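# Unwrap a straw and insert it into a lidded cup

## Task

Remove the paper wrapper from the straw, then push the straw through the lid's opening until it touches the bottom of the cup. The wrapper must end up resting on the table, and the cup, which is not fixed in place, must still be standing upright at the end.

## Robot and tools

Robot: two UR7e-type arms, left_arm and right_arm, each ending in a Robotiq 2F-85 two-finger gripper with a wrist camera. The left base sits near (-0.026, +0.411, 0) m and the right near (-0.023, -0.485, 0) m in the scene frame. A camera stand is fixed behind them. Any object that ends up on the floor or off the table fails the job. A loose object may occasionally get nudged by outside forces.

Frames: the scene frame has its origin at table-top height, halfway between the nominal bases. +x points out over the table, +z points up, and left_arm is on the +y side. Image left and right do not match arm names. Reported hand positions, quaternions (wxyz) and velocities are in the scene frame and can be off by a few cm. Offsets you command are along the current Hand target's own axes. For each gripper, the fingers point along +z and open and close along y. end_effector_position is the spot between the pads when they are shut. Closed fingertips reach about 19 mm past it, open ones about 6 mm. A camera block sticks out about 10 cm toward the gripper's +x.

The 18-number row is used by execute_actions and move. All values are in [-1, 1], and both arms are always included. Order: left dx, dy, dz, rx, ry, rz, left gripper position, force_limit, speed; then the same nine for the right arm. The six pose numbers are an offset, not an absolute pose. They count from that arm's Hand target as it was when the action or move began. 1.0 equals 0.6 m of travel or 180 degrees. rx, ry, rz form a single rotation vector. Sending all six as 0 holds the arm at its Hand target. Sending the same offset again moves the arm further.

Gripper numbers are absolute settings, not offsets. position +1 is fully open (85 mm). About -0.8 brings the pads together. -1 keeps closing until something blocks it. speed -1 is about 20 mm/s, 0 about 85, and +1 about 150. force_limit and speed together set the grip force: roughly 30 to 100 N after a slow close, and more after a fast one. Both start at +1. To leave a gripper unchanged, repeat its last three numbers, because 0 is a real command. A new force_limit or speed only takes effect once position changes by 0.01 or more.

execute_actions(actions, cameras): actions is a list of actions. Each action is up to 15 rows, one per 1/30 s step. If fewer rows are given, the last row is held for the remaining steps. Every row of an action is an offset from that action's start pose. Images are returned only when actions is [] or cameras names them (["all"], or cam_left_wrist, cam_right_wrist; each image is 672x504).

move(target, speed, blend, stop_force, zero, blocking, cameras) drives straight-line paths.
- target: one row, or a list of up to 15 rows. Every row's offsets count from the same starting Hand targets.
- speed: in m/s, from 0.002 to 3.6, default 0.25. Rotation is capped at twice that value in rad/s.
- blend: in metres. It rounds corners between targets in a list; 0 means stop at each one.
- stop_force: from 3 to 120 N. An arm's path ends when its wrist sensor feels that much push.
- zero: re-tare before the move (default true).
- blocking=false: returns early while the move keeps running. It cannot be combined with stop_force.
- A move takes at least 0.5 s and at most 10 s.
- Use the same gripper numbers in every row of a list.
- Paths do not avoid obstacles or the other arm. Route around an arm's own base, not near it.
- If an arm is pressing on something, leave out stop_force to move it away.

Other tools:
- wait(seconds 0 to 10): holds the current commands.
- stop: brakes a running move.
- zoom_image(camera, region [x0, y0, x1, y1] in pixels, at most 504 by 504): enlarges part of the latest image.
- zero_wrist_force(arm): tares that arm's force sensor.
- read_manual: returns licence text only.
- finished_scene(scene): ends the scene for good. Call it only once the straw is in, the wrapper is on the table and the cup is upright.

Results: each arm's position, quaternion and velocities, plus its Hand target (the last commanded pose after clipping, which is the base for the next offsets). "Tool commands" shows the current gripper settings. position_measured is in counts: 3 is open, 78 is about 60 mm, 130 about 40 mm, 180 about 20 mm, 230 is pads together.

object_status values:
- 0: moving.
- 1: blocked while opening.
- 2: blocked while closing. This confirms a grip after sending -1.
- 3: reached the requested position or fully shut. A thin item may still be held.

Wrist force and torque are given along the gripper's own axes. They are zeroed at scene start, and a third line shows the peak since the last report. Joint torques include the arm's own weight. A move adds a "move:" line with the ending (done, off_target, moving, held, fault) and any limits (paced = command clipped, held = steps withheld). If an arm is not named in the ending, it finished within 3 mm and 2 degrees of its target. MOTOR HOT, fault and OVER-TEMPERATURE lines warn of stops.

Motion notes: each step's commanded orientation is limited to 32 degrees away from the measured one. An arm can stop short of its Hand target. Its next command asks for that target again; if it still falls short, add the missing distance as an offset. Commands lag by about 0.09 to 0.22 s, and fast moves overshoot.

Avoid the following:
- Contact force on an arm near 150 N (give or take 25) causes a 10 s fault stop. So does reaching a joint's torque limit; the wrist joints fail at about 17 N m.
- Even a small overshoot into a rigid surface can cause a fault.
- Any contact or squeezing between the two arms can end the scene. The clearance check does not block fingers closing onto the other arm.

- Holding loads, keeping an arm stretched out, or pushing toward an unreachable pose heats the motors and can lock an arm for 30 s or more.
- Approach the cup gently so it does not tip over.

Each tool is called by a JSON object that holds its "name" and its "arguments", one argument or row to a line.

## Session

{"name": "execute_actions", "arguments": {
  "actions": []
}}

Scene clock: 0.00 s.
left_arm: end_effector_position=(+0.1004, +0.8808, +0.3048) position_measured=3 object_status=3 end_effector_quat_wxyz=(-0.038, +0.132, +0.988, -0.065) | right_arm: end_effector_position=(+0.2632, -0.1462, +0.1693) position_measured=3 object_status=3 end_effector_quat_wxyz=(-0.422, +0.836, +0.312, +0.158)
Joint positions: left_arm=[1.014 -1.538 1.573 -1.457 -1.554 1.285] | right_arm=[4.004 -1.609 -2.567 0.267 2.117 -2.751]
Joint velocities: within noise
Joint torques (N m): no reading
Wrist force (N): no reading
Wrist torque (N m): no reading
Wrist force, peak (N): no reading
Hand target: left_arm +0.1004, +0.8808, +0.3048; -0.038, +0.132, +0.988, -0.065 | right_arm +0.2632, -0.1462, +0.1693; -0.422, +0.836, +0.312, +0.158
Tool commands: left_gripper/position=+1.0 left_gripper/force_limit=+1.0 left_gripper/speed=+1.0 right_gripper/position=+1.0 right_gripper/force_limit=+1.0 right_gripper/speed=+1.0

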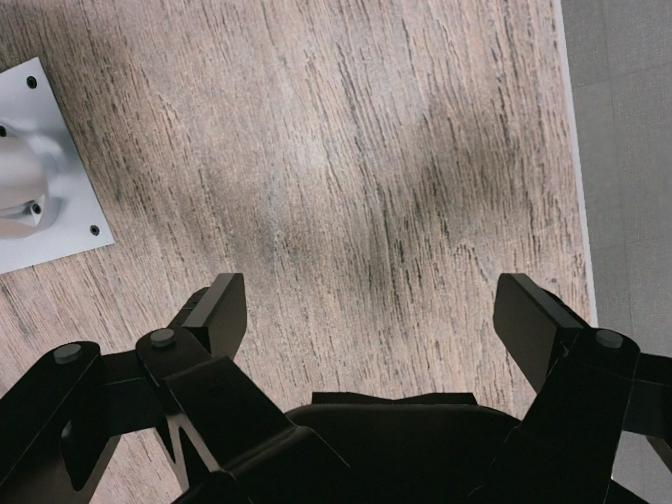

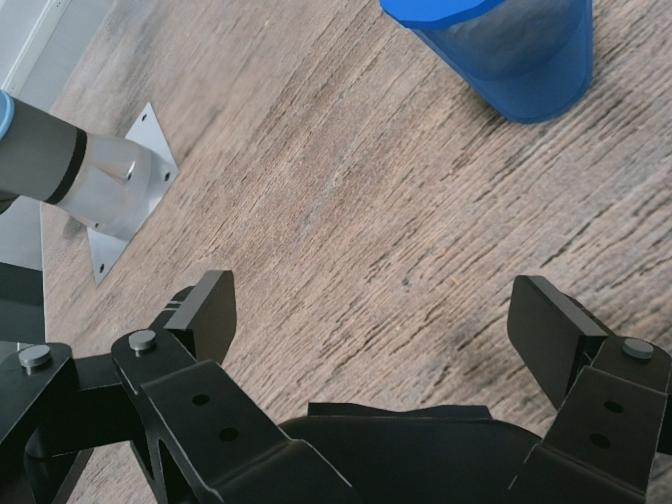

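{"name": "move", "arguments": {
  "target": [0,0,0,0,0,0,1,1,1,0.3592,-0.0913,0.0887,-0.335,0.1521,0.6628,1,1,1],
  "cameras": ["cam_right_wrist"],
  "speed": 0.5
}}

Scene clock: 21.50 s.
left_arm: end_effector_position=(+0.1004, +0.8808, +0.3048) position_measured=3 object_status=3 end_effector_quat_wxyz=(-0.038, +0.132, +0.988, -0.065) | right_arm: end_effector_position=(+0.3902, +0.0050, +0.2846) position_measured=3 object_status=3 end_effector_quat_wxyz=(+0.000, +0.708, -0.707, +0.000)
Joint positions: left_arm=[1.014 -1.538 1.573 -1.457 -1.554 1.285] | right_arm=[4.214 -1.897 -1.304 -1.511 1.571 -0.493]
Joint torques (N m): left_arm=[1.35 -27.43 -24.04 -2.46 0.32 0.09] | right_arm=[8.38 66.42 18.29 2.95 -1.9 0.64]
Wrist force (N): left_arm=[0.1 -0.2 -0.1] | right_arm=[-2.0 1.2 -0.2]
Wrist torque (N m): left_arm=[-0.03 -0.03 0.00] | right_arm=[0.16 0.52 0.22]
Wrist force, peak (N): left_arm=[-0.3 -0.4 0.0] | right_arm=[-3.3 1.9 -0.1]
Hand target: left_arm +0.1004, +0.8808, +0.3048; -0.038, +0.132, +0.988, -0.065 | right_arm +0.3901, +0.0050, +0.2847; +0.000, +0.708, -0.707, +0.000
Off the commanded pose: left_arm 0.000 m, 0 deg | right_arm 0.000 m, 0 deg.
move: done
Images, in order (width x height): cam_right_wrist 672x504.

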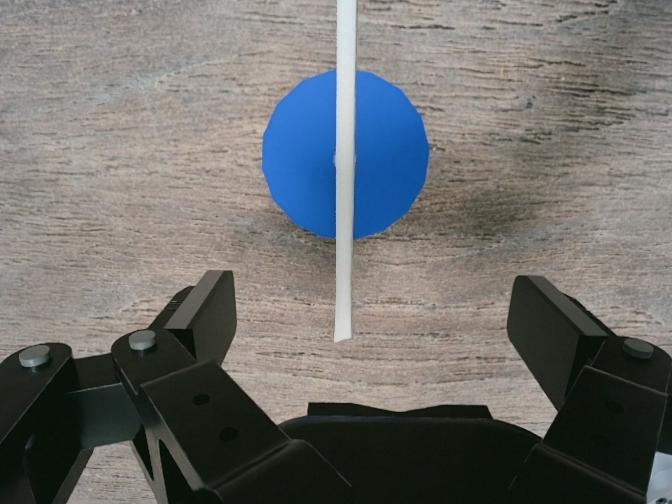

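{"name": "move", "arguments": {
  "target": [
    [-0.7037,-0.5498,0.0438,-0.0498,0.013,0.4144,1,1,1,0.1933,-0.005,0.178,0,0,0,1,1,1],
    [-0.8057,-0.9795,0.2827,-0.0498,0.013,0.4144,1,1,1,0.1933,-0.005,0.178,0,0,0,1,1,1]
  ],
  "speed": 0.4,
  "blend": [0.05,0],
  "cameras": ["all"]
}}

Scene clock: 39.63 s.
left_arm: end_effector_position=(+0.4000, +0.1702, +0.1901) position_measured=3 object_status=3 end_effector_quat_wxyz=(+0.000, +0.707, +0.708, +0.000) | right_arm: end_effector_position=(+0.3932, -0.1110, +0.1779) position_measured=3 object_status=3 end_effector_quat_wxyz=(+0.000, +0.708, -0.707, +0.000)
Joint positions: left_arm=[-0.798 -1.559 1.925 -1.937 -1.57 0.779] | right_arm=[4.107 -1.76 -1.76 -1.192 1.571 -0.6]
Joint torques (N m): left_arm=[-6.23 -28.87 -6.11 -1.27 -1.09 -1.67] | right_arm=[8.74 17.63 43.56 0.02 -2.3 1.85]
Wrist force (N): left_arm=[0.1 -0.5 0.2] | right_arm=[-2.0 1.5 -0.1]
Wrist torque (N m): left_arm=[-0.06 0.02 0.11] | right_arm=[0.23 0.53 0.34]
Wrist force, peak (N): left_arm=[-12.3 -3.0 1.3] | right_arm=[-3.4 1.6 -0.8]
Hand target: left_arm +0.3999, +0.1702, +0.1900; +0.000, +0.707, +0.708, +0.000 | right_arm +0.3932, -0.1110, +0.1779; +0.000, +0.708, -0.707, +0.000
Off the commanded pose: left_arm 0.000 m, 0 deg | right_arm 0.000 m, 0 deg.
move: done

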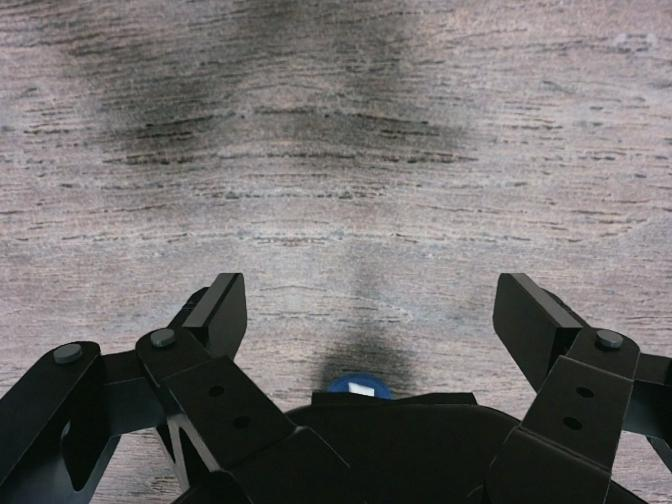

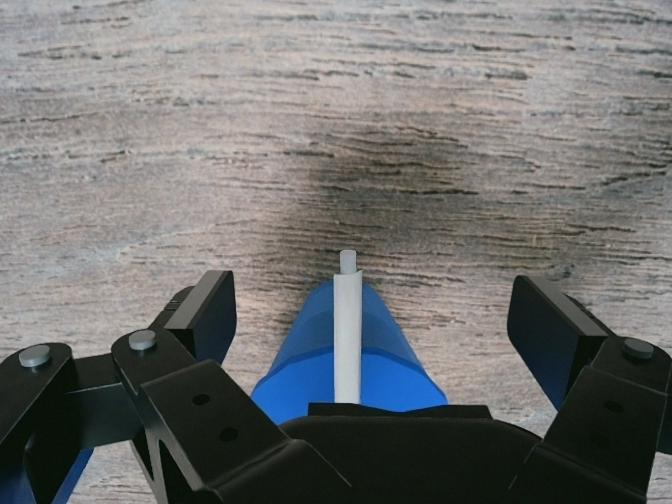

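{"name": "move", "arguments": {
  "target": [-0.1375,0.0033,0.0733,0,0,0,1,1,1,0.0183,-0.01,0.0533,0,0,0,1,1,1],
  "speed": 0.15,
  "cameras": ["all"]
}}

Scene clock: 44.60 s.
left_arm: end_effector_position=(+0.4021, +0.0876, +0.1460) position_measured=3 object_status=3 end_effector_quat_wxyz=(+0.000, +0.707, +0.708, +0.000) | right_arm: end_effector_position=(+0.3992, -0.1221, +0.1456) position_measured=3 object_status=3 end_effector_quat_wxyz=(+0.000, +0.708, -0.707, +0.000)
Joint positions: left_arm=[-0.906 -1.403 1.876 -2.043 -1.57 0.671] | right_arm=[4.086 -1.786 -1.819 -1.109 1.571 -0.621]
Joint torques (N m): left_arm=[4.39 -42.39 -5.52 -0.03 1.91 0.84] | right_arm=[9.34 53.92 41.9 0.14 -2.1 1.96]
Wrist force (N): left_arm=[0.4 -0.7 0.2] | right_arm=[-1.9 1.5 0.1]
Wrist torque (N m): left_arm=[-0.08 -0.02 0.11] | right_arm=[0.23 0.50 0.33]
Wrist force, peak (N): left_arm=[3.4 3.1 -1.4] | right_arm=[-3.2 1.8 -1.7]
Hand target: left_arm +0.4020, +0.0877, +0.1459; +0.000, +0.707, +0.708, +0.000 | right_arm +0.3992, -0.1219, +0.1459; +0.000, +0.708, -0.707, +0.000
Off the commanded pose: left_arm 0.000 m, 0 deg | right_arm 0.000 m, 0 deg.
move: done

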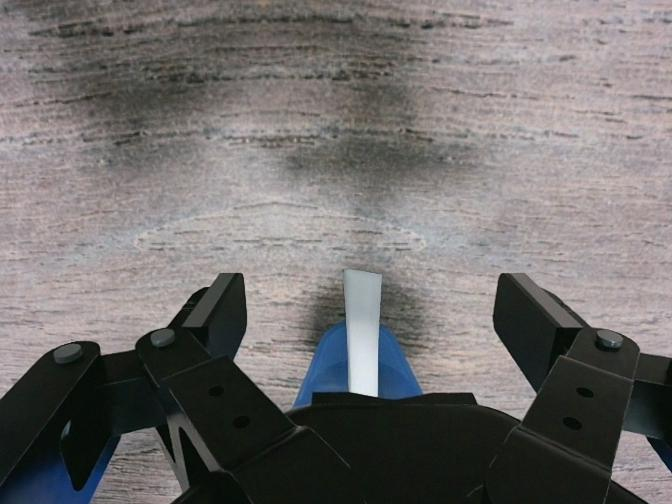

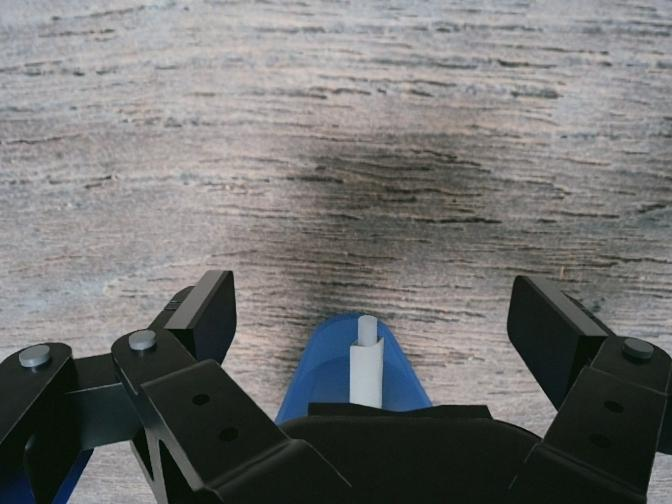

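{"name": "move", "arguments": {
  "target": [
    [0,-0.0045,0,0,0,0,1,1,1,0,-0.003,0,0,0,0,1,1,1],
    [0,-0.0045,0,0,0,0,-1,-0.6,-0.8,0,-0.003,0,0,0,0,-1,-0.6,-0.8]
  ],
  "speed": 0.1,
  "cameras": ["all"]
}}

Scene clock: 51.80 s.
left_arm: end_effector_position=(+0.3993, +0.0877, +0.1459) position_measured=230 object_status=0 end_effector_quat_wxyz=(+0.000, +0.707, +0.708, +0.000) | right_arm: end_effector_position=(+0.4010, -0.1219, +0.1459) position_measured=221 object_status=2 end_effector_quat_wxyz=(+0.000, +0.708, -0.707, +0.000)
Joint positions: left_arm=[-0.91 -1.408 1.882 -2.044 -1.57 0.667] | right_arm=[4.084 -1.788 -1.814 -1.11 1.571 -0.623]
Joint torques (N m): left_arm=[9.21 -18.74 -35.69 -4.13 1.51 0.96] | right_arm=[0.31 16.02 11.66 2.63 2 1.7]
Wrist force (N): left_arm=[1.7 -0.6 0.3] | right_arm=[-0.6 1.5 0.2]
Wrist torque (N m): left_arm=[-0.04 -0.04 0.11] | right_arm=[0.26 0.48 0.33]
Wrist force, peak (N): left_arm=[2.0 -0.8 0.4] | right_arm=[-2.1 1.8 0.0]
Hand target: left_arm +0.3993, +0.0877, +0.1459; +0.000, +0.707, +0.708, +0.000 | right_arm +0.4010, -0.1219, +0.1459; +0.000, +0.708, -0.707, +0.000
Off the commanded pose: left_arm 0.000 m, 0 deg | right_arm 0.000 m, 0 deg.
move: done

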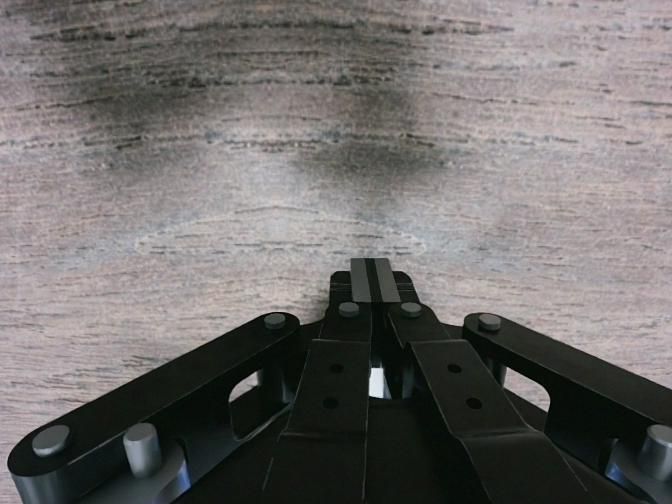

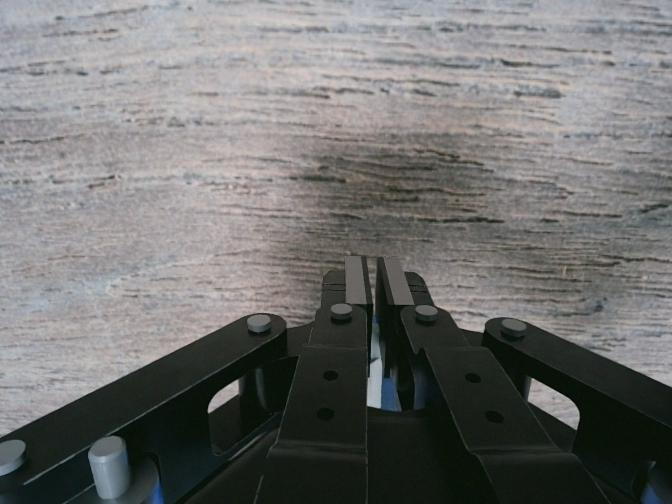

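{"name": "zoom_image", "arguments": {
  "camera": "cam_left_wrist",
  "region": [310, 240, 430, 410]
}}

{"name": "zoom_image", "arguments": {
  "camera": "cam_right_wrist",
  "region": [310, 240, 430, 410]
}}

Scaled by 2.965.

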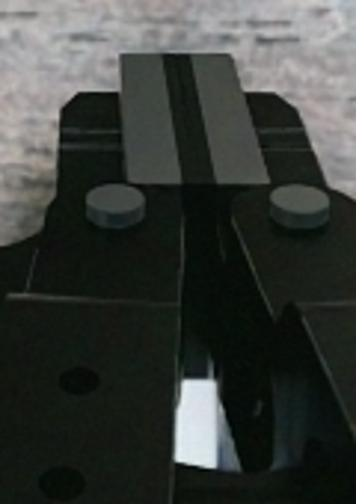

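Scaled by 2.965.

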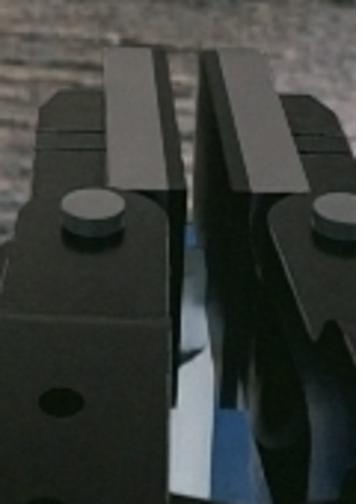

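{"name": "move", "arguments": {
  "target": [0,0,0,0,0,0,1,-0.6,-0.5,0,0,0,0,0,0,-1,-0.6,-0.8],
  "cameras": ["cam_left_wrist"]
}}

Scene clock: 60.43 s.
left_arm: end_effector_position=(+0.3993, +0.0877, +0.1459) position_measured=3 object_status=0 end_effector_quat_wxyz=(+0.000, +0.707, +0.708, +0.000) | right_arm: end_effector_position=(+0.4010, -0.1219, +0.1459) position_measured=221 object_status=2 end_effector_quat_wxyz=(+0.000, +0.708, -0.707, +0.000)
Joint positions: left_arm=[-0.91 -1.408 1.882 -2.044 -1.57 0.667] | right_arm=[4.084 -1.788 -1.814 -1.11 1.571 -0.623]
Joint torques (N m): left_arm=[8.92 -18.3 -36.04 -1.35 1.14 0.99] | right_arm=[7.89 16.62 11.42 4.67 2.03 1.7]
Wrist force (N): left_arm=[0.4 -0.7 0.1] | right_arm=[-1.9 1.5 0.3]
Wrist torque (N m): left_arm=[-0.08 -0.02 0.12] | right_arm=[0.22 0.50 0.33]
Wrist force, peak (N): left_arm=[2.0 -0.7 0.1] | right_arm=[-2.1 1.6 0.0]
Hand target: left_arm +0.3993, +0.0877, +0.1459; +0.000, +0.707, +0.708, +0.000 | right_arm +0.4010, -0.1219, +0.1459; +0.000, +0.708, -0.707, +0.000
Off the commanded pose: left_arm 0.000 m, 0 deg | right_arm 0.000 m, 0 deg.
move: done
Images, in order (width x height): cam_left_wrist 672x504.

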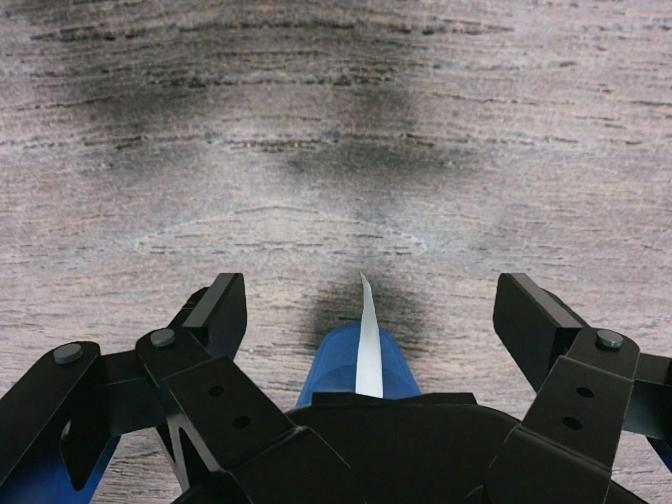

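{"name": "move", "arguments": {
  "target": [
    [-0.02,-0.0025,0,0,0,0,1,-0.6,-0.8,0,0,0,0,0,0,-1,-0.6,-0.8],
    [-0.02,-0.0025,0,0,0,0,-1,-0.6,-0.8,0,0,0,0,0,0,-1,-0.6,-0.8]
  ],
  "speed": 0.1,
  "cameras": ["cam_left_wrist"]
}}

Scene clock: 67.43 s.
left_arm: end_effector_position=(+0.3978, +0.0757, +0.1459) position_measured=217 object_status=2 end_effector_quat_wxyz=(+0.000, +0.707, +0.708, +0.000) | right_arm: end_effector_position=(+0.4010, -0.1219, +0.1459) position_measured=221 object_status=2 end_effector_quat_wxyz=(+0.000, +0.708, -0.707, +0.000)
Joint positions: left_arm=[-0.926 -1.394 1.865 -2.041 -1.57 0.65] | right_arm=[4.084 -1.788 -1.814 -1.11 1.571 -0.623]
Joint torques (N m): left_arm=[8.42 -46.21 -5.73 -5.61 -1.04 1.29] | right_arm=[7.89 17.36 11.45 4.67 1.99 1.7]
Wrist force (N): left_arm=[0.6 -0.8 0.1] | right_arm=[-1.4 1.7 0.2]
Wrist torque (N m): left_arm=[-0.08 -0.01 0.10] | right_arm=[0.24 0.49 0.32]
Wrist force, peak (N): left_arm=[1.3 0.0 0.3] | right_arm=[-2.1 1.7 0.1]
Hand target: left_arm +0.3978, +0.0757, +0.1459; +0.000, +0.707, +0.708, +0.000 | right_arm +0.4010, -0.1219, +0.1459; +0.000, +0.708, -0.707, +0.000
Off the commanded pose: left_arm 0.000 m, 0 deg | right_arm 0.000 m, 0 deg.
move: done
Images, in order (width x height): cam_left_wrist 672x504.

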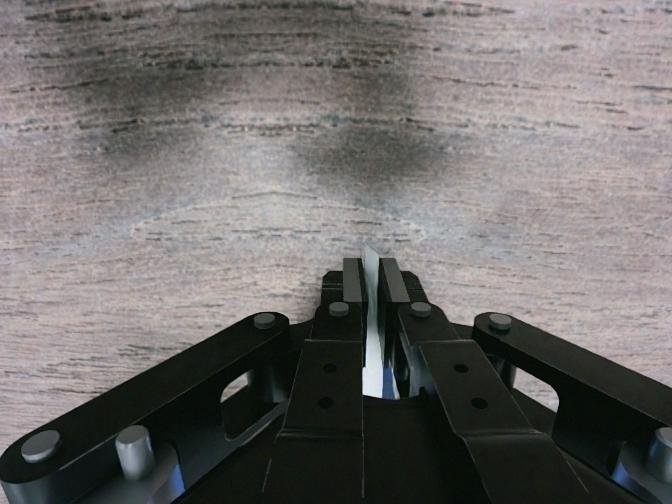

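{"name": "move", "arguments": {
  "target": [
    [0,0,-0.06,0,0,0,-1,-0.6,-0.8,0,0,-0.06,0,0,0,-1,-0.6,-0.8],
    [0.0333,0,-0.06,0,0,0,-1,-0.6,-0.8,0.0333,0,-0.06,0,0,0,-1,-0.6,-0.8]
  ],
  "speed": [0.1,0.06],
  "cameras": ["all"]
}}

Scene clock: 72.63 s.
left_arm: end_effector_position=(+0.3978, +0.0957, +0.1820) position_measured=217 object_status=2 end_effector_quat_wxyz=(+0.000, +0.707, +0.708, +0.000) | right_arm: end_effector_position=(+0.4010, -0.1420, +0.1819) position_measured=231 object_status=0 end_effector_quat_wxyz=(+0.000, +0.708, -0.707, +0.000)
Joint positions: left_arm=[-0.902 -1.459 1.84 -1.952 -1.57 0.674] | right_arm=[4.062 -1.724 -1.793 -1.196 1.571 -0.645]
Joint torques (N m): left_arm=[-6.96 -14.8 -39.7 -4.06 1.9 -1.71] | right_arm=[8.97 14.38 42.95 2.14 -2.63 1.81]
Wrist force (N): left_arm=[0.0 -1.3 0.0] | right_arm=[-2.1 1.0 0.1]
Wrist torque (N m): left_arm=[-0.18 0.04 0.06] | right_arm=[0.15 0.53 0.33]
Wrist force, peak (N): left_arm=[-22.0 -6.0 0.6] | right_arm=[-18.6 1.7 0.0]
Hand target: left_arm +0.3978, +0.0957, +0.1820; +0.000, +0.707, +0.708, +0.000 | right_arm +0.4010, -0.1419, +0.1819; +0.000, +0.708, -0.707, +0.000
Off the commanded pose: left_arm 0.000 m, 0 deg | right_arm 0.000 m, 0 deg.
move: done

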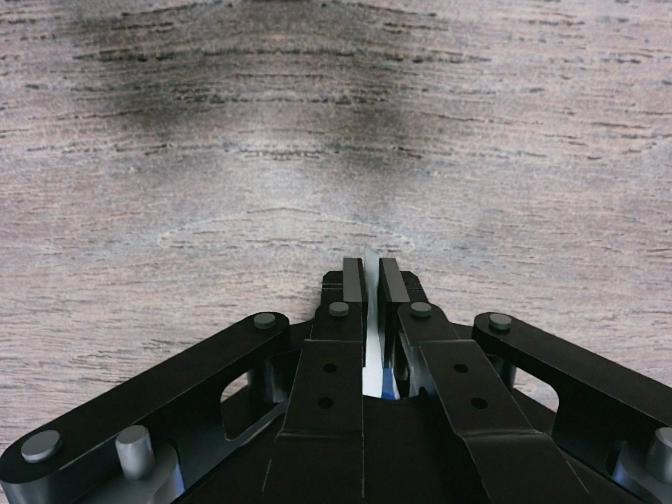

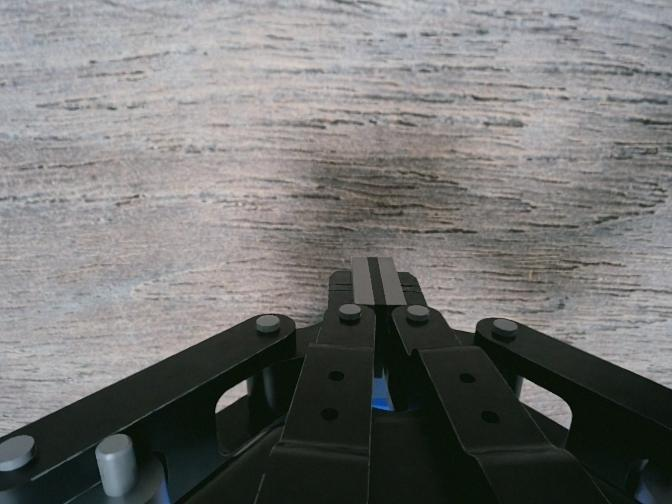

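{"name": "move", "arguments": {
  "target": [
    [0,0,0,0,0,0,-1,-0.6,-0.8,0,0,-0.05,0,0,0,1,-0.6,0],
    [0,0,0,0,0,0,-1,-0.6,-0.8,0,0,-0.1,0,0,0,1,-0.6,0]
  ],
  "cameras": ["cam_right_wrist"]
}}

Scene clock: 77.83 s.
left_arm: end_effector_position=(+0.3978, +0.0957, +0.1820) position_measured=217 object_status=2 end_effector_quat_wxyz=(+0.000, +0.707, +0.708, +0.000) | right_arm: end_effector_position=(+0.4011, -0.1419, +0.2420) position_measured=3 object_status=0 end_effector_quat_wxyz=(+0.000, +0.708, -0.707, +0.000)
Joint positions: left_arm=[-0.902 -1.459 1.84 -1.952 -1.57 0.674] | right_arm=[4.062 -1.682 -1.681 -1.35 1.571 -0.645]
Joint torques (N m): left_arm=[-6.35 -14.55 -40.3 -0.01 1.89 -1.5] | right_arm=[-9.64 13.19 13.99 0.37 -0.91 -2.51]
Wrist force (N): left_arm=[0.2 -1.5 0.0] | right_arm=[-2.0 1.4 0.3]
Wrist torque (N m): left_arm=[-0.23 0.01 0.05] | right_arm=[0.21 0.53 0.31]
Wrist force, peak (N): left_arm=[0.0 -1.7 -0.2] | right_arm=[-1.8 1.3 3.6]
Hand target: left_arm +0.3978, +0.0957, +0.1820; +0.000, +0.707, +0.708, +0.000 | right_arm +0.4010, -0.1419, +0.2419; +0.000, +0.708, -0.707, +0.000
Off the commanded pose: left_arm 0.000 m, 0 deg | right_arm 0.000 m, 0 deg.
move: done
Images, in order (width x height): cam_right_wrist 672x504.

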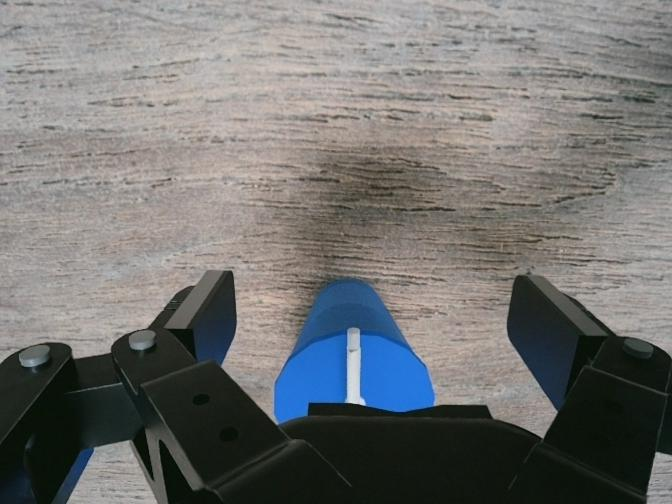

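{"name": "zoom_image", "arguments": {
  "camera": "cam_right_wrist",
  "region": [310, 310, 400, 410]
}}

Scaled by 5.040.

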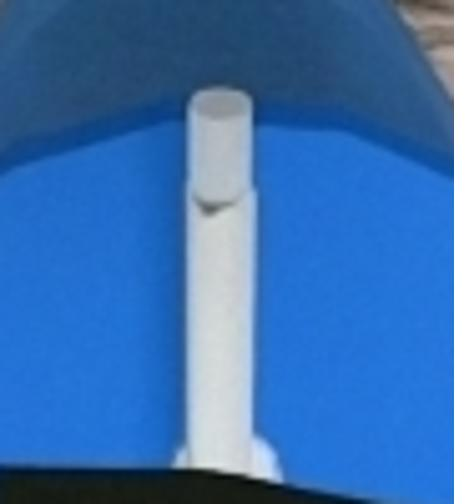

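{"name": "move", "arguments": {
  "target": [
    [0,0,0,0,0,0,-1,-0.6,-0.8,-0.0717,-0.004,0.1033,0,0,0,1,0.3,-0.9],
    [0,0,0,0,0,0,-1,-0.6,-0.8,-0.0717,-0.004,0.1033,0,0,0,-1,0.3,-0.9]
  ],
  "speed": 0.15,
  "cameras": ["cam_right_wrist"]
}}

{"name": "zoom_image", "arguments": {
  "camera": "cam_right_wrist",
  "region": [310, 240, 430, 410]
}}

Scene clock: 90.57 s.
left_arm: end_effector_position=(+0.3978, +0.0957, +0.1820) position_measured=217 object_status=2 end_effector_quat_wxyz=(+0.000, +0.707, +0.708, +0.000) | right_arm: end_effector_position=(+0.4034, -0.0989, +0.1799) position_measured=225 object_status=2 end_effector_quat_wxyz=(+0.000, +0.708, -0.707, +0.000)
Joint positions: left_arm=[-0.902 -1.459 1.84 -1.952 -1.57 0.674] | right_arm=[4.104 -1.794 -1.713 -1.206 1.571 -0.603]
Joint torques (N m): left_arm=[-6.69 -14.6 -39.37 0.06 1.81 -1.12] | right_arm=[-9.7 58.49 43.66 4.75 -2.35 -2.27]
Wrist force (N): left_arm=[0.0 -1.2 0.0] | right_arm=[-2.1 1.7 0.0]
Wrist torque (N m): left_arm=[-0.21 0.03 0.02] | right_arm=[0.22 0.54 0.23]
Wrist force, peak (N): left_arm=[0.1 -1.7 0.0] | right_arm=[-3.0 1.2 2.1]
Hand target: left_arm +0.3978, +0.0957, +0.1820; +0.000, +0.707, +0.708, +0.000 | right_arm +0.4034, -0.0989, +0.1799; +0.000, +0.708, -0.707, +0.000
Off the commanded pose: left_arm 0.000 m, 0 deg | right_arm 0.000 m, 0 deg.
move: done
Images, in order (width x height): cam_right_wrist 672x504.

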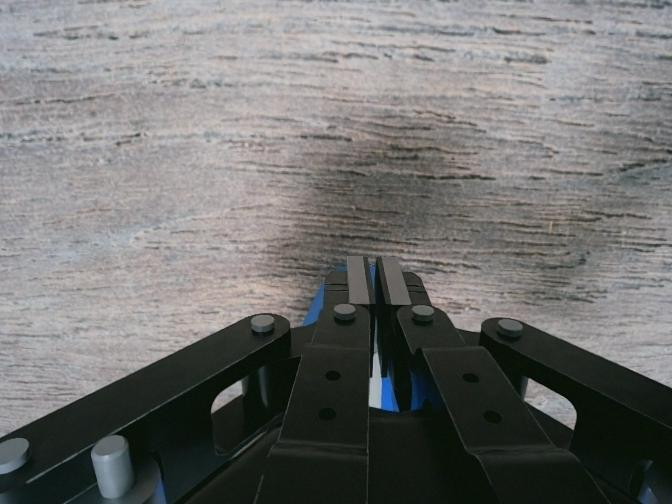

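Scaled by 2.965.

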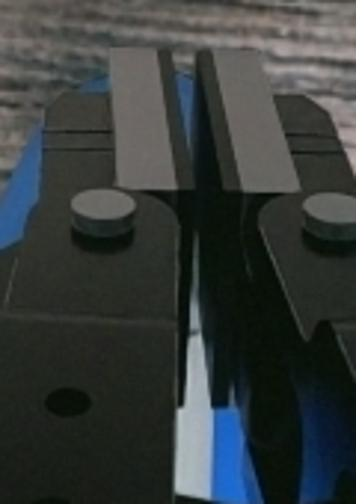

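{"name": "move", "arguments": {
  "target": [0.0333,0,0,0,0,0,-1,-0.6,-0.8,0.0333,0,0,0,0,0,-1,0.3,-0.9],
  "speed": 0.03,
  "cameras": ["cam_right_wrist"]
}}

{"name": "zoom_image", "arguments": {
  "camera": "cam_right_wrist",
  "region": [310, 240, 430, 410]
}}

Scene clock: 94.47 s.
left_arm: end_effector_position=(+0.3977, +0.1158, +0.1820) position_measured=231 object_status=0 end_effector_quat_wxyz=(+0.000, +0.707, +0.708, +0.000) | right_arm: end_effector_position=(+0.4034, -0.1190, +0.1800) position_measured=225 object_status=2 end_effector_quat_wxyz=(+0.000, +0.708, -0.707, +0.000)
Joint positions: left_arm=[-0.877 -1.486 1.871 -1.955 -1.57 0.699] | right_arm=[4.083 -1.764 -1.75 -1.199 1.571 -0.624]
Joint torques (N m): left_arm=[-6.45 -15.1 -38.27 -5.27 1.06 -1.59] | right_arm=[9.09 18.33 38.44 3.68 -1.86 1.77]
Wrist force (N): left_arm=[0.1 -0.4 -0.1] | right_arm=[-3.8 1.2 0.3]
Wrist torque (N m): left_arm=[-0.07 -0.06 0.06] | right_arm=[0.17 0.75 0.31]
Wrist force, peak (N): left_arm=[-24.6 -0.8 0.8] | right_arm=[-28.0 0.7 -0.8]
Hand target: left_arm +0.3977, +0.1156, +0.1820; +0.000, +0.707, +0.708, +0.000 | right_arm +0.4034, -0.1189, +0.1799; +0.000, +0.708, -0.707, +0.000
Off the commanded pose: left_arm 0.000 m, 0 deg | right_arm 0.000 m, 0 deg.
move: done
Images, in order (width x height): cam_right_wrist 672x504.

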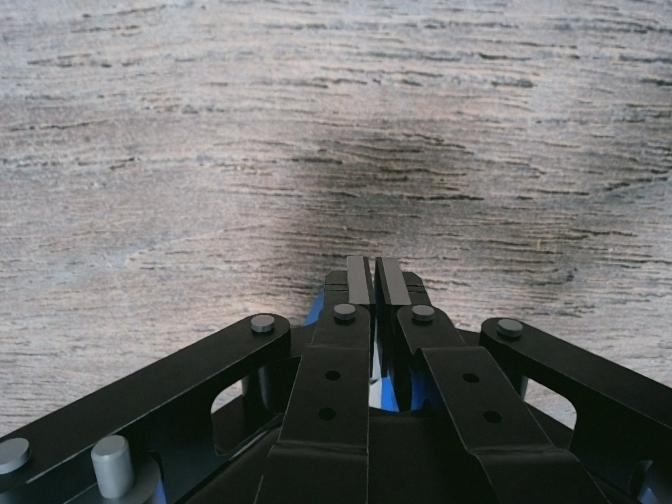

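Scaled by 2.965.

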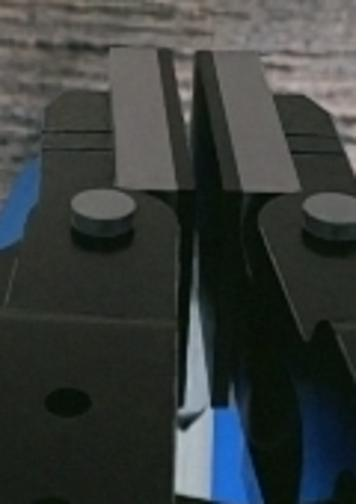

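{"name": "move", "arguments": {
  "target": [
    [0,0,0,0,0,0,1,-0.4,0,0,0,0,0,0,0,-1,0.3,-0.9],
    [0,0,-0.08,0,0,0,1,-0.4,0,0,0,0,0,0,0,-1,0.3,-0.9]
  ],
  "speed": 0.15,
  "cameras": ["all"]
}}

Scene clock: 101.10 s.
left_arm: end_effector_position=(+0.3978, +0.1156, +0.2301) position_measured=3 object_status=3 end_effector_quat_wxyz=(+0.000, +0.707, +0.708, +0.000) | right_arm: end_effector_position=(+0.4034, -0.1189, +0.1799) position_measured=225 object_status=2 end_effector_quat_wxyz=(+0.000, +0.708, -0.707, +0.000)
Joint positions: left_arm=[-0.877 -1.523 1.781 -1.829 -1.57 0.699] | right_arm=[4.084 -1.764 -1.75 -1.199 1.571 -0.624]
Joint torques (N m): left_arm=[-6.23 -13.67 -7.11 -4.75 -0.67 -1.59] | right_arm=[9.15 15.62 42.66 0.4 2.03 1.82]
Wrist force (N): left_arm=[0.7 -0.3 -0.4] | right_arm=[-3.3 1.1 0.4]
Wrist torque (N m): left_arm=[-0.06 -0.07 0.05] | right_arm=[0.17 0.74 0.33]
Wrist force, peak (N): left_arm=[0.9 -0.7 2.6] | right_arm=[-3.8 1.1 0.3]
Hand target: left_arm +0.3977, +0.1156, +0.2300; +0.000, +0.707, +0.708, +0.000 | right_arm +0.4034, -0.1189, +0.1799; +0.000, +0.708, -0.707, +0.000
Off the commanded pose: left_arm 0.000 m, 0 deg | right_arm 0.000 m, 0 deg.
move: done

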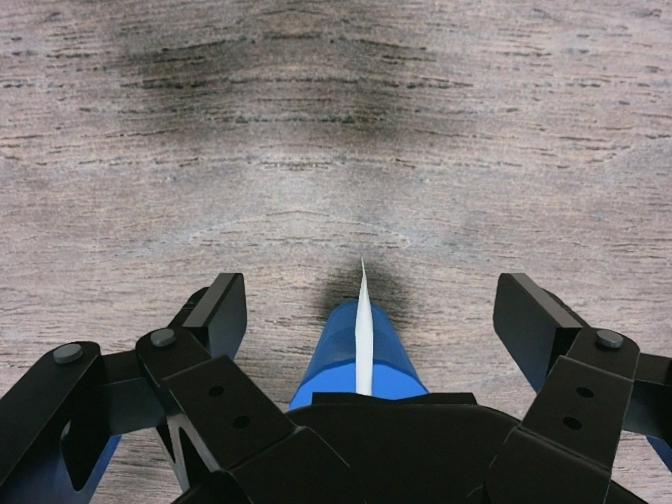

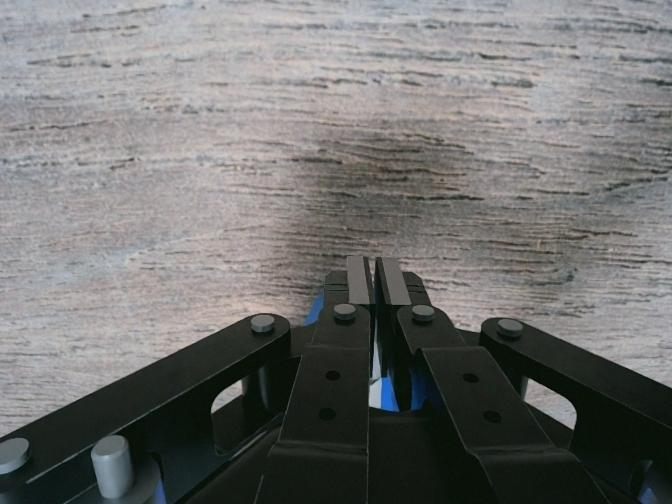

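{"name": "move", "arguments": {
  "target": [
    [-0.028,0.002,0.08,0,0,0,1,0.4,-0.9,0,0,0,0,0,0,-1,0.3,-0.9],
    [-0.028,0.002,0.08,0,0,0,-1,0.4,-0.9,0,0,0,0,0,0,-1,0.3,-0.9]
  ],
  "speed": 0.15,
  "cameras": ["all"]
}}

{"name": "zoom_image", "arguments": {
  "camera": "cam_left_wrist",
  "region": [310, 240, 430, 410]
}}

Scene clock: 110.23 s.
left_arm: end_effector_position=(+0.3990, +0.0989, +0.1820) position_measured=231 object_status=0 end_effector_quat_wxyz=(+0.000, +0.707, +0.708, +0.000) | right_arm: end_effector_position=(+0.4034, -0.1189, +0.1799) position_measured=225 object_status=2 end_effector_quat_wxyz=(+0.000, +0.708, -0.707, +0.000)
Joint positions: left_arm=[-0.897 -1.461 1.842 -1.952 -1.57 0.68] | right_arm=[4.084 -1.764 -1.75 -1.199 1.571 -0.624]
Joint torques (N m): left_arm=[8.83 -44.39 -39.49 -5.7 1.96 1.36] | right_arm=[8.96 16.26 42.62 0.54 1.98 1.83]
Wrist force (N): left_arm=[0.3 -0.3 -0.2] | right_arm=[-3.7 1.1 0.3]
Wrist torque (N m): left_arm=[-0.02 -0.06 0.13] | right_arm=[0.17 0.76 0.33]
Wrist force, peak (N): left_arm=[0.9 -0.4 -2.2] | right_arm=[-3.7 1.1 0.3]
Hand target: left_arm +0.3990, +0.0989, +0.1820; +0.000, +0.707, +0.708, +0.000 | right_arm +0.4034, -0.1189, +0.1799; +0.000, +0.708, -0.707, +0.000
Off the commanded pose: left_arm 0.000 m, 0 deg | right_arm 0.000 m, 0 deg.
move: done

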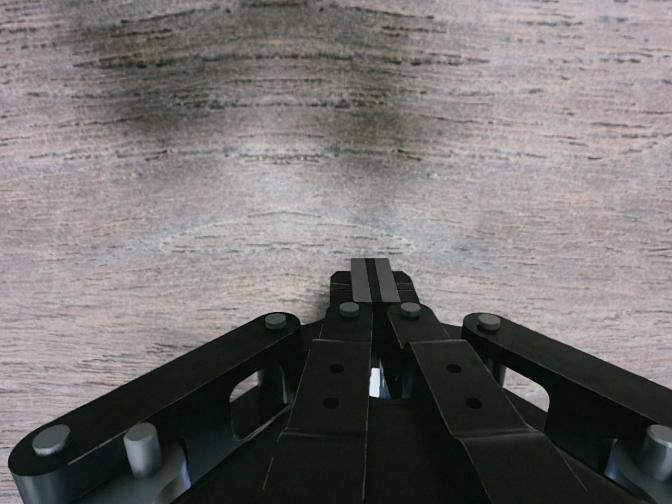

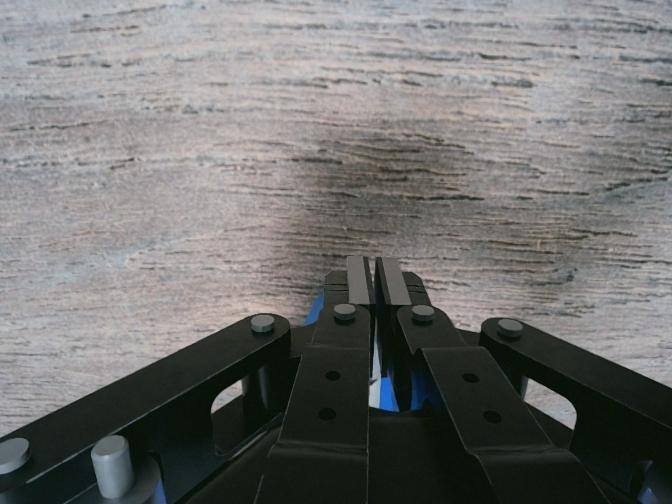

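Scaled by 2.965.

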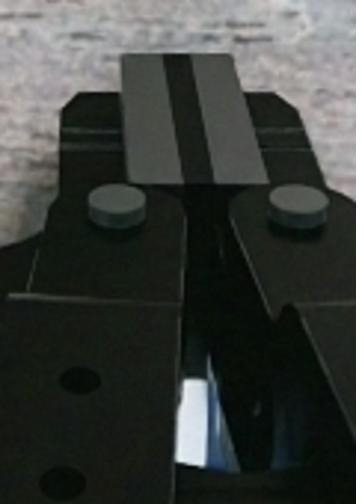

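{"name": "move", "arguments": {
  "target": [0.05,0,0,0,0,0,-1,0.4,-0.9,0,0,0,0,0,0,-1,0.3,-0.9],
  "speed": 0.03,
  "cameras": ["all"]
}}

{"name": "zoom_image", "arguments": {
  "camera": "cam_right_wrist",
  "region": [310, 240, 430, 410]
}}

Scene clock: 116.40 s.
left_arm: end_effector_position=(+0.3989, +0.1291, +0.1820) position_measured=231 object_status=3 end_effector_quat_wxyz=(+0.000, +0.707, +0.708, +0.000) | right_arm: end_effector_position=(+0.4034, -0.1189, +0.1799) position_measured=225 object_status=2 end_effector_quat_wxyz=(+0.000, +0.708, -0.707, +0.000)
Joint positions: left_arm=[-0.858 -1.502 1.887 -1.956 -1.57 0.719] | right_arm=[4.084 -1.764 -1.75 -1.199 1.571 -0.624]
Joint torques (N m): left_arm=[-6.39 -15.99 -30.86 -5.54 1.98 -1.2] | right_arm=[8.14 16.45 42.71 0.5 1.22 1.92]
Wrist force (N): left_arm=[0.3 -0.3 0.1] | right_arm=[-3.7 1.3 0.3]
Wrist torque (N m): left_arm=[-0.06 -0.06 0.06] | right_arm=[0.18 0.74 0.33]
Wrist force, peak (N): left_arm=[-2.0 -0.9 -0.1] | right_arm=[-4.7 1.3 0.3]
Hand target: left_arm +0.3989, +0.1289, +0.1820; +0.000, +0.707, +0.708, +0.000 | right_arm +0.4034, -0.1189, +0.1799; +0.000, +0.708, -0.707, +0.000
Off the commanded pose: left_arm 0.000 m, 0 deg | right_arm 0.000 m, 0 deg.
move: done

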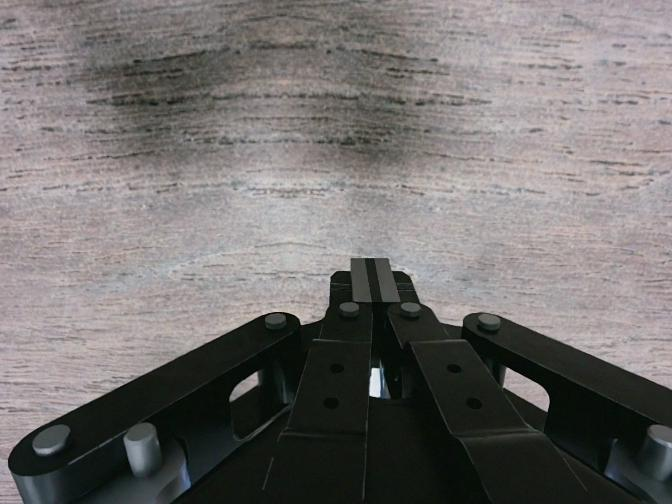

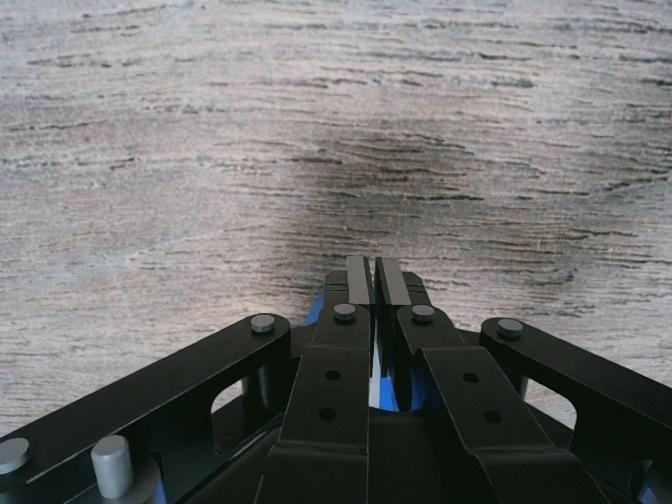

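Scaled by 2.965.

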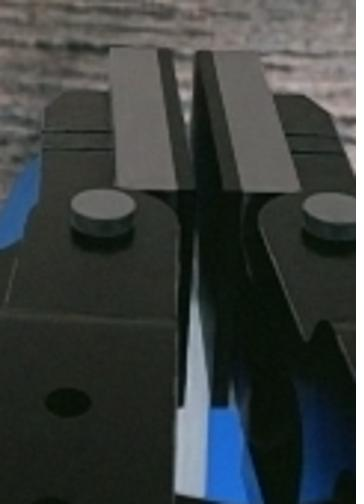

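{"name": "move", "arguments": {
  "target": [
    [0.2917,0,0,0,0,0,-1,0.4,-0.9,0,0,0,0,0,0,-1,0.3,-0.9],
    [0.2917,0,0.22,0,0,0,-1,0.4,-0.9,0.135,0.072,-0.4,0.5717,0.2193,-0.5717,-1,0.3,-0.9]
  ],
  "speed": [0.1,0.3],
  "cameras": ["all"]
}}

Scene clock: 132.57 s.
left_arm: end_effector_position=(+0.3986, +0.3040, +0.0500) position_measured=231 object_status=3 end_effector_quat_wxyz=(+0.000, +0.707, +0.708, +0.000) | right_arm: end_effector_position=(+0.3605, -0.1999, +0.4199) position_measured=225 object_status=2 end_effector_quat_wxyz=(-0.288, +0.645, +0.289, +0.646)
Joint positions: left_arm=[-0.564 -1.473 2.263 -2.36 -1.57 1.013] | right_arm=[4.162 -1.311 -2.532 0.702 1.385 -3.142]
Joint torques (N m): left_arm=[8.82 -37.93 -30.79 0.18 -0.28 1.36] | right_arm=[-5.28 24.04 5.57 -0.31 2.09 -2.26]
Wrist force (N): left_arm=[0.6 -0.2 -0.3] | right_arm=[-2.2 -1.7 0.8]
Wrist torque (N m): left_arm=[0.00 -0.07 0.02] | right_arm=[-0.24 0.05 0.32]
Wrist force, peak (N): left_arm=[-3.8 -0.2 -0.2] | right_arm=[-4.3 5.3 1.2]
Hand target: left_arm +0.3988, +0.3040, +0.0501; +0.000, +0.707, +0.708, +0.000 | right_arm +0.3604, -0.2000, +0.4199; -0.288, +0.645, +0.289, +0.646
Off the commanded pose: left_arm 0.000 m, 0 deg | right_arm 0.000 m, 0 deg.
move: done

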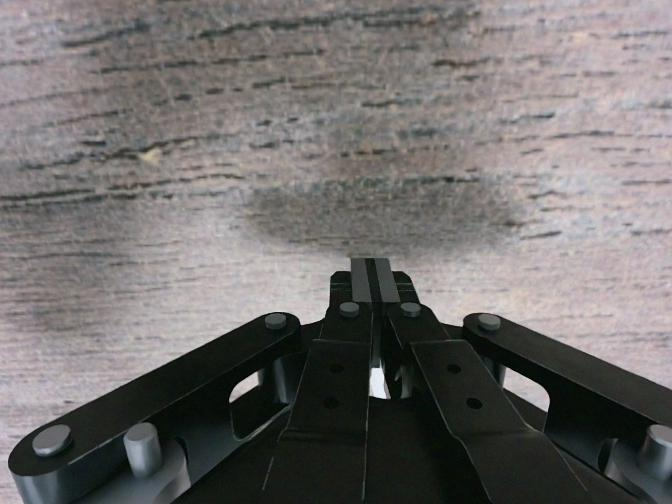

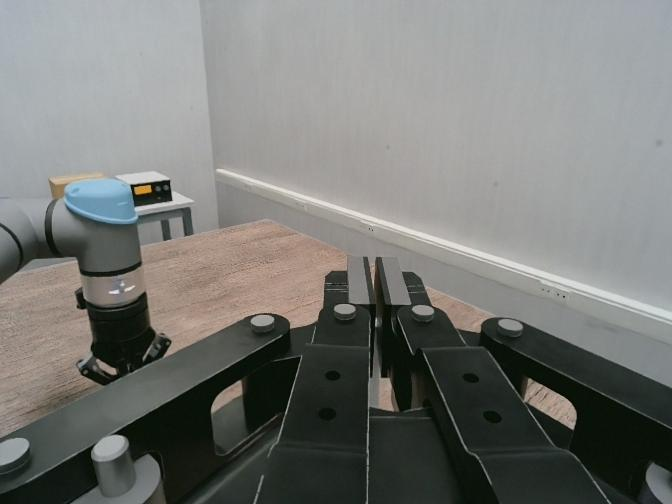

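{"name": "move", "arguments": {
  "target": [
    [0,0,0.0392,0,0,0,-1,0.4,-0.9,0,0,0,0,0,0,-1,0.3,-0.9],
    [0,0,0.0392,0,0,0,0.2,0.4,-0.9,0,0,0,0,0,0,-1,0.3,-0.9]
  ],
  "speed": [0.05,0.05],
  "cameras": ["cam_left_wrist"]
}}

{"name": "move", "arguments": {
  "target": [
    [0,0,-0.15,0,0,0,0.2,0.4,-0.9,-0.0667,-0.05,0.08,0,0,0,-1,0.3,-0.9],
    [-0.3417,0.0173,-0.3908,0,-0.1685,0,0.2,0.4,-0.9,-0.0667,-0.1569,0.2549,0,0,0,-1,0.3,-0.9]
  ],
  "speed": [0.12,0.2],
  "blend": [0.02,0],
  "cameras": ["all"]
}}

Scene clock: 141.93 s.
left_arm: end_effector_position=(+0.3988, +0.3040, +0.0266) position_measured=104 object_status=0 end_effector_quat_wxyz=(+0.000, +0.707, +0.708, +0.000) | right_arm: end_effector_position=(+0.3604, -0.2000, +0.4199) position_measured=225 object_status=2 end_effector_quat_wxyz=(-0.288, +0.645, +0.289, +0.646)
Joint positions: left_arm=[-0.564 -1.42 2.287 -2.438 -1.57 1.013] | right_arm=[4.162 -1.311 -2.532 0.702 1.385 -3.143]
Joint torques (N m): left_arm=[8.56 -39.47 -32.31 0.12 1.69 1.39] | right_arm=[8.96 22.89 3.59 -0.31 -2.3 -1.93]
Wrist force (N): left_arm=[0.6 -0.4 -0.1] | right_arm=[-2.1 -1.7 0.7]
Wrist torque (N m): left_arm=[-0.03 -0.09 0.03] | right_arm=[-0.24 0.04 0.32]
Wrist force, peak (N): left_arm=[0.2 0.4 -2.1] | right_arm=[-2.3 -2.0 0.9]
Hand target: left_arm +0.3988, +0.3040, +0.0266; +0.000, +0.707, +0.708, +0.000 | right_arm +0.3604, -0.2000, +0.4199; -0.288, +0.645, +0.289, +0.646
Off the commanded pose: left_arm 0.000 m, 0 deg | right_arm 0.000 m, 0 deg.
move: done
Images, in order (width x height): cam_left_wrist 672x504.

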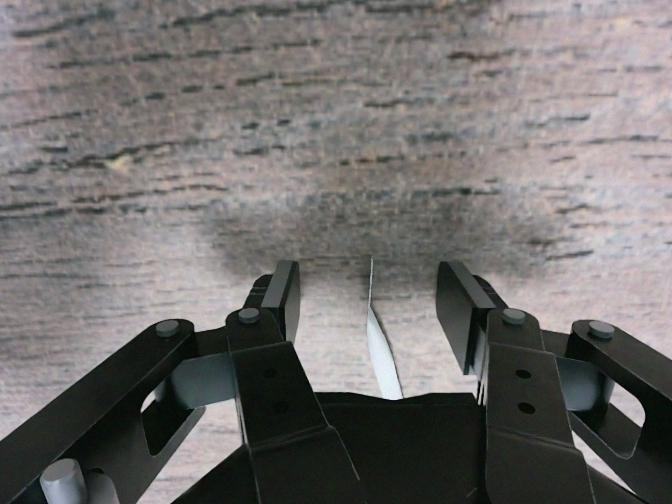

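Scene clock: 144.47 s.
left_arm: end_effector_position=(+0.4094, +0.0988, +0.2609) position_measured=104 object_status=3 end_effector_quat_wxyz=(+0.185, +0.682, +0.683, -0.184) | right_arm: end_effector_position=(+0.3922, -0.0231, +0.3798) position_measured=225 object_status=2 end_effector_quat_wxyz=(-0.288, +0.645, +0.289, +0.646)
Joint positions: left_arm=[-0.691 -1.588 1.951 -2.288 -1.972 0.813] | right_arm=[4.346 -1.773 -2.235 0.866 1.201 -3.143]
Joint torques (N m): left_arm=[8.99 -38.99 -7.54 -0.95 -0.14 0.7] | right_arm=[-9.18 47.61 1.91 4.56 2.03 -2.57]
Wrist force (N): left_arm=[0.1 -0.3 -0.5] | right_arm=[-2.3 -1.6 1.0]
Wrist torque (N m): left_arm=[-0.03 0.12 0.07] | right_arm=[-0.22 0.05 0.31]
Wrist force, peak (N): left_arm=[2.8 0.5 -0.7] | right_arm=[-2.3 -2.5 1.9]
Hand target: left_arm +0.4093, +0.0988, +0.2609; +0.185, +0.682, +0.683, -0.184 | right_arm +0.3923, -0.0232, +0.3799; -0.288, +0.645, +0.289, +0.646
Off the commanded pose: left_arm 0.000 m, 0 deg | right_arm 0.000 m, 0 deg.
move: done

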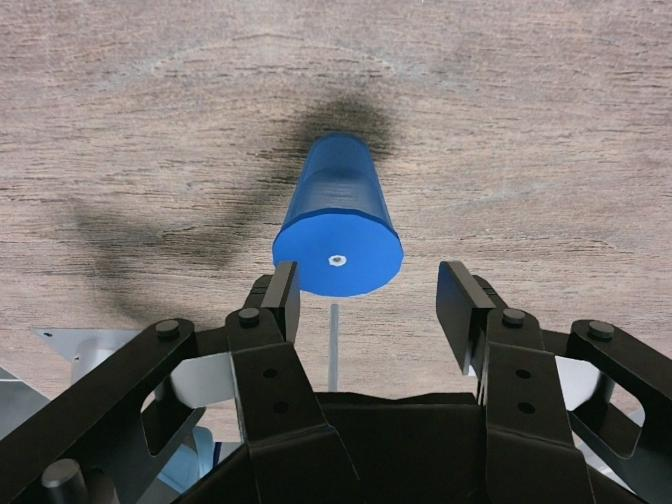

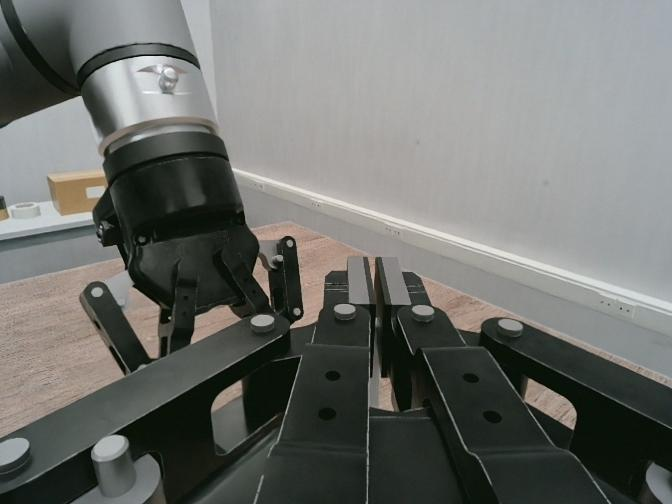

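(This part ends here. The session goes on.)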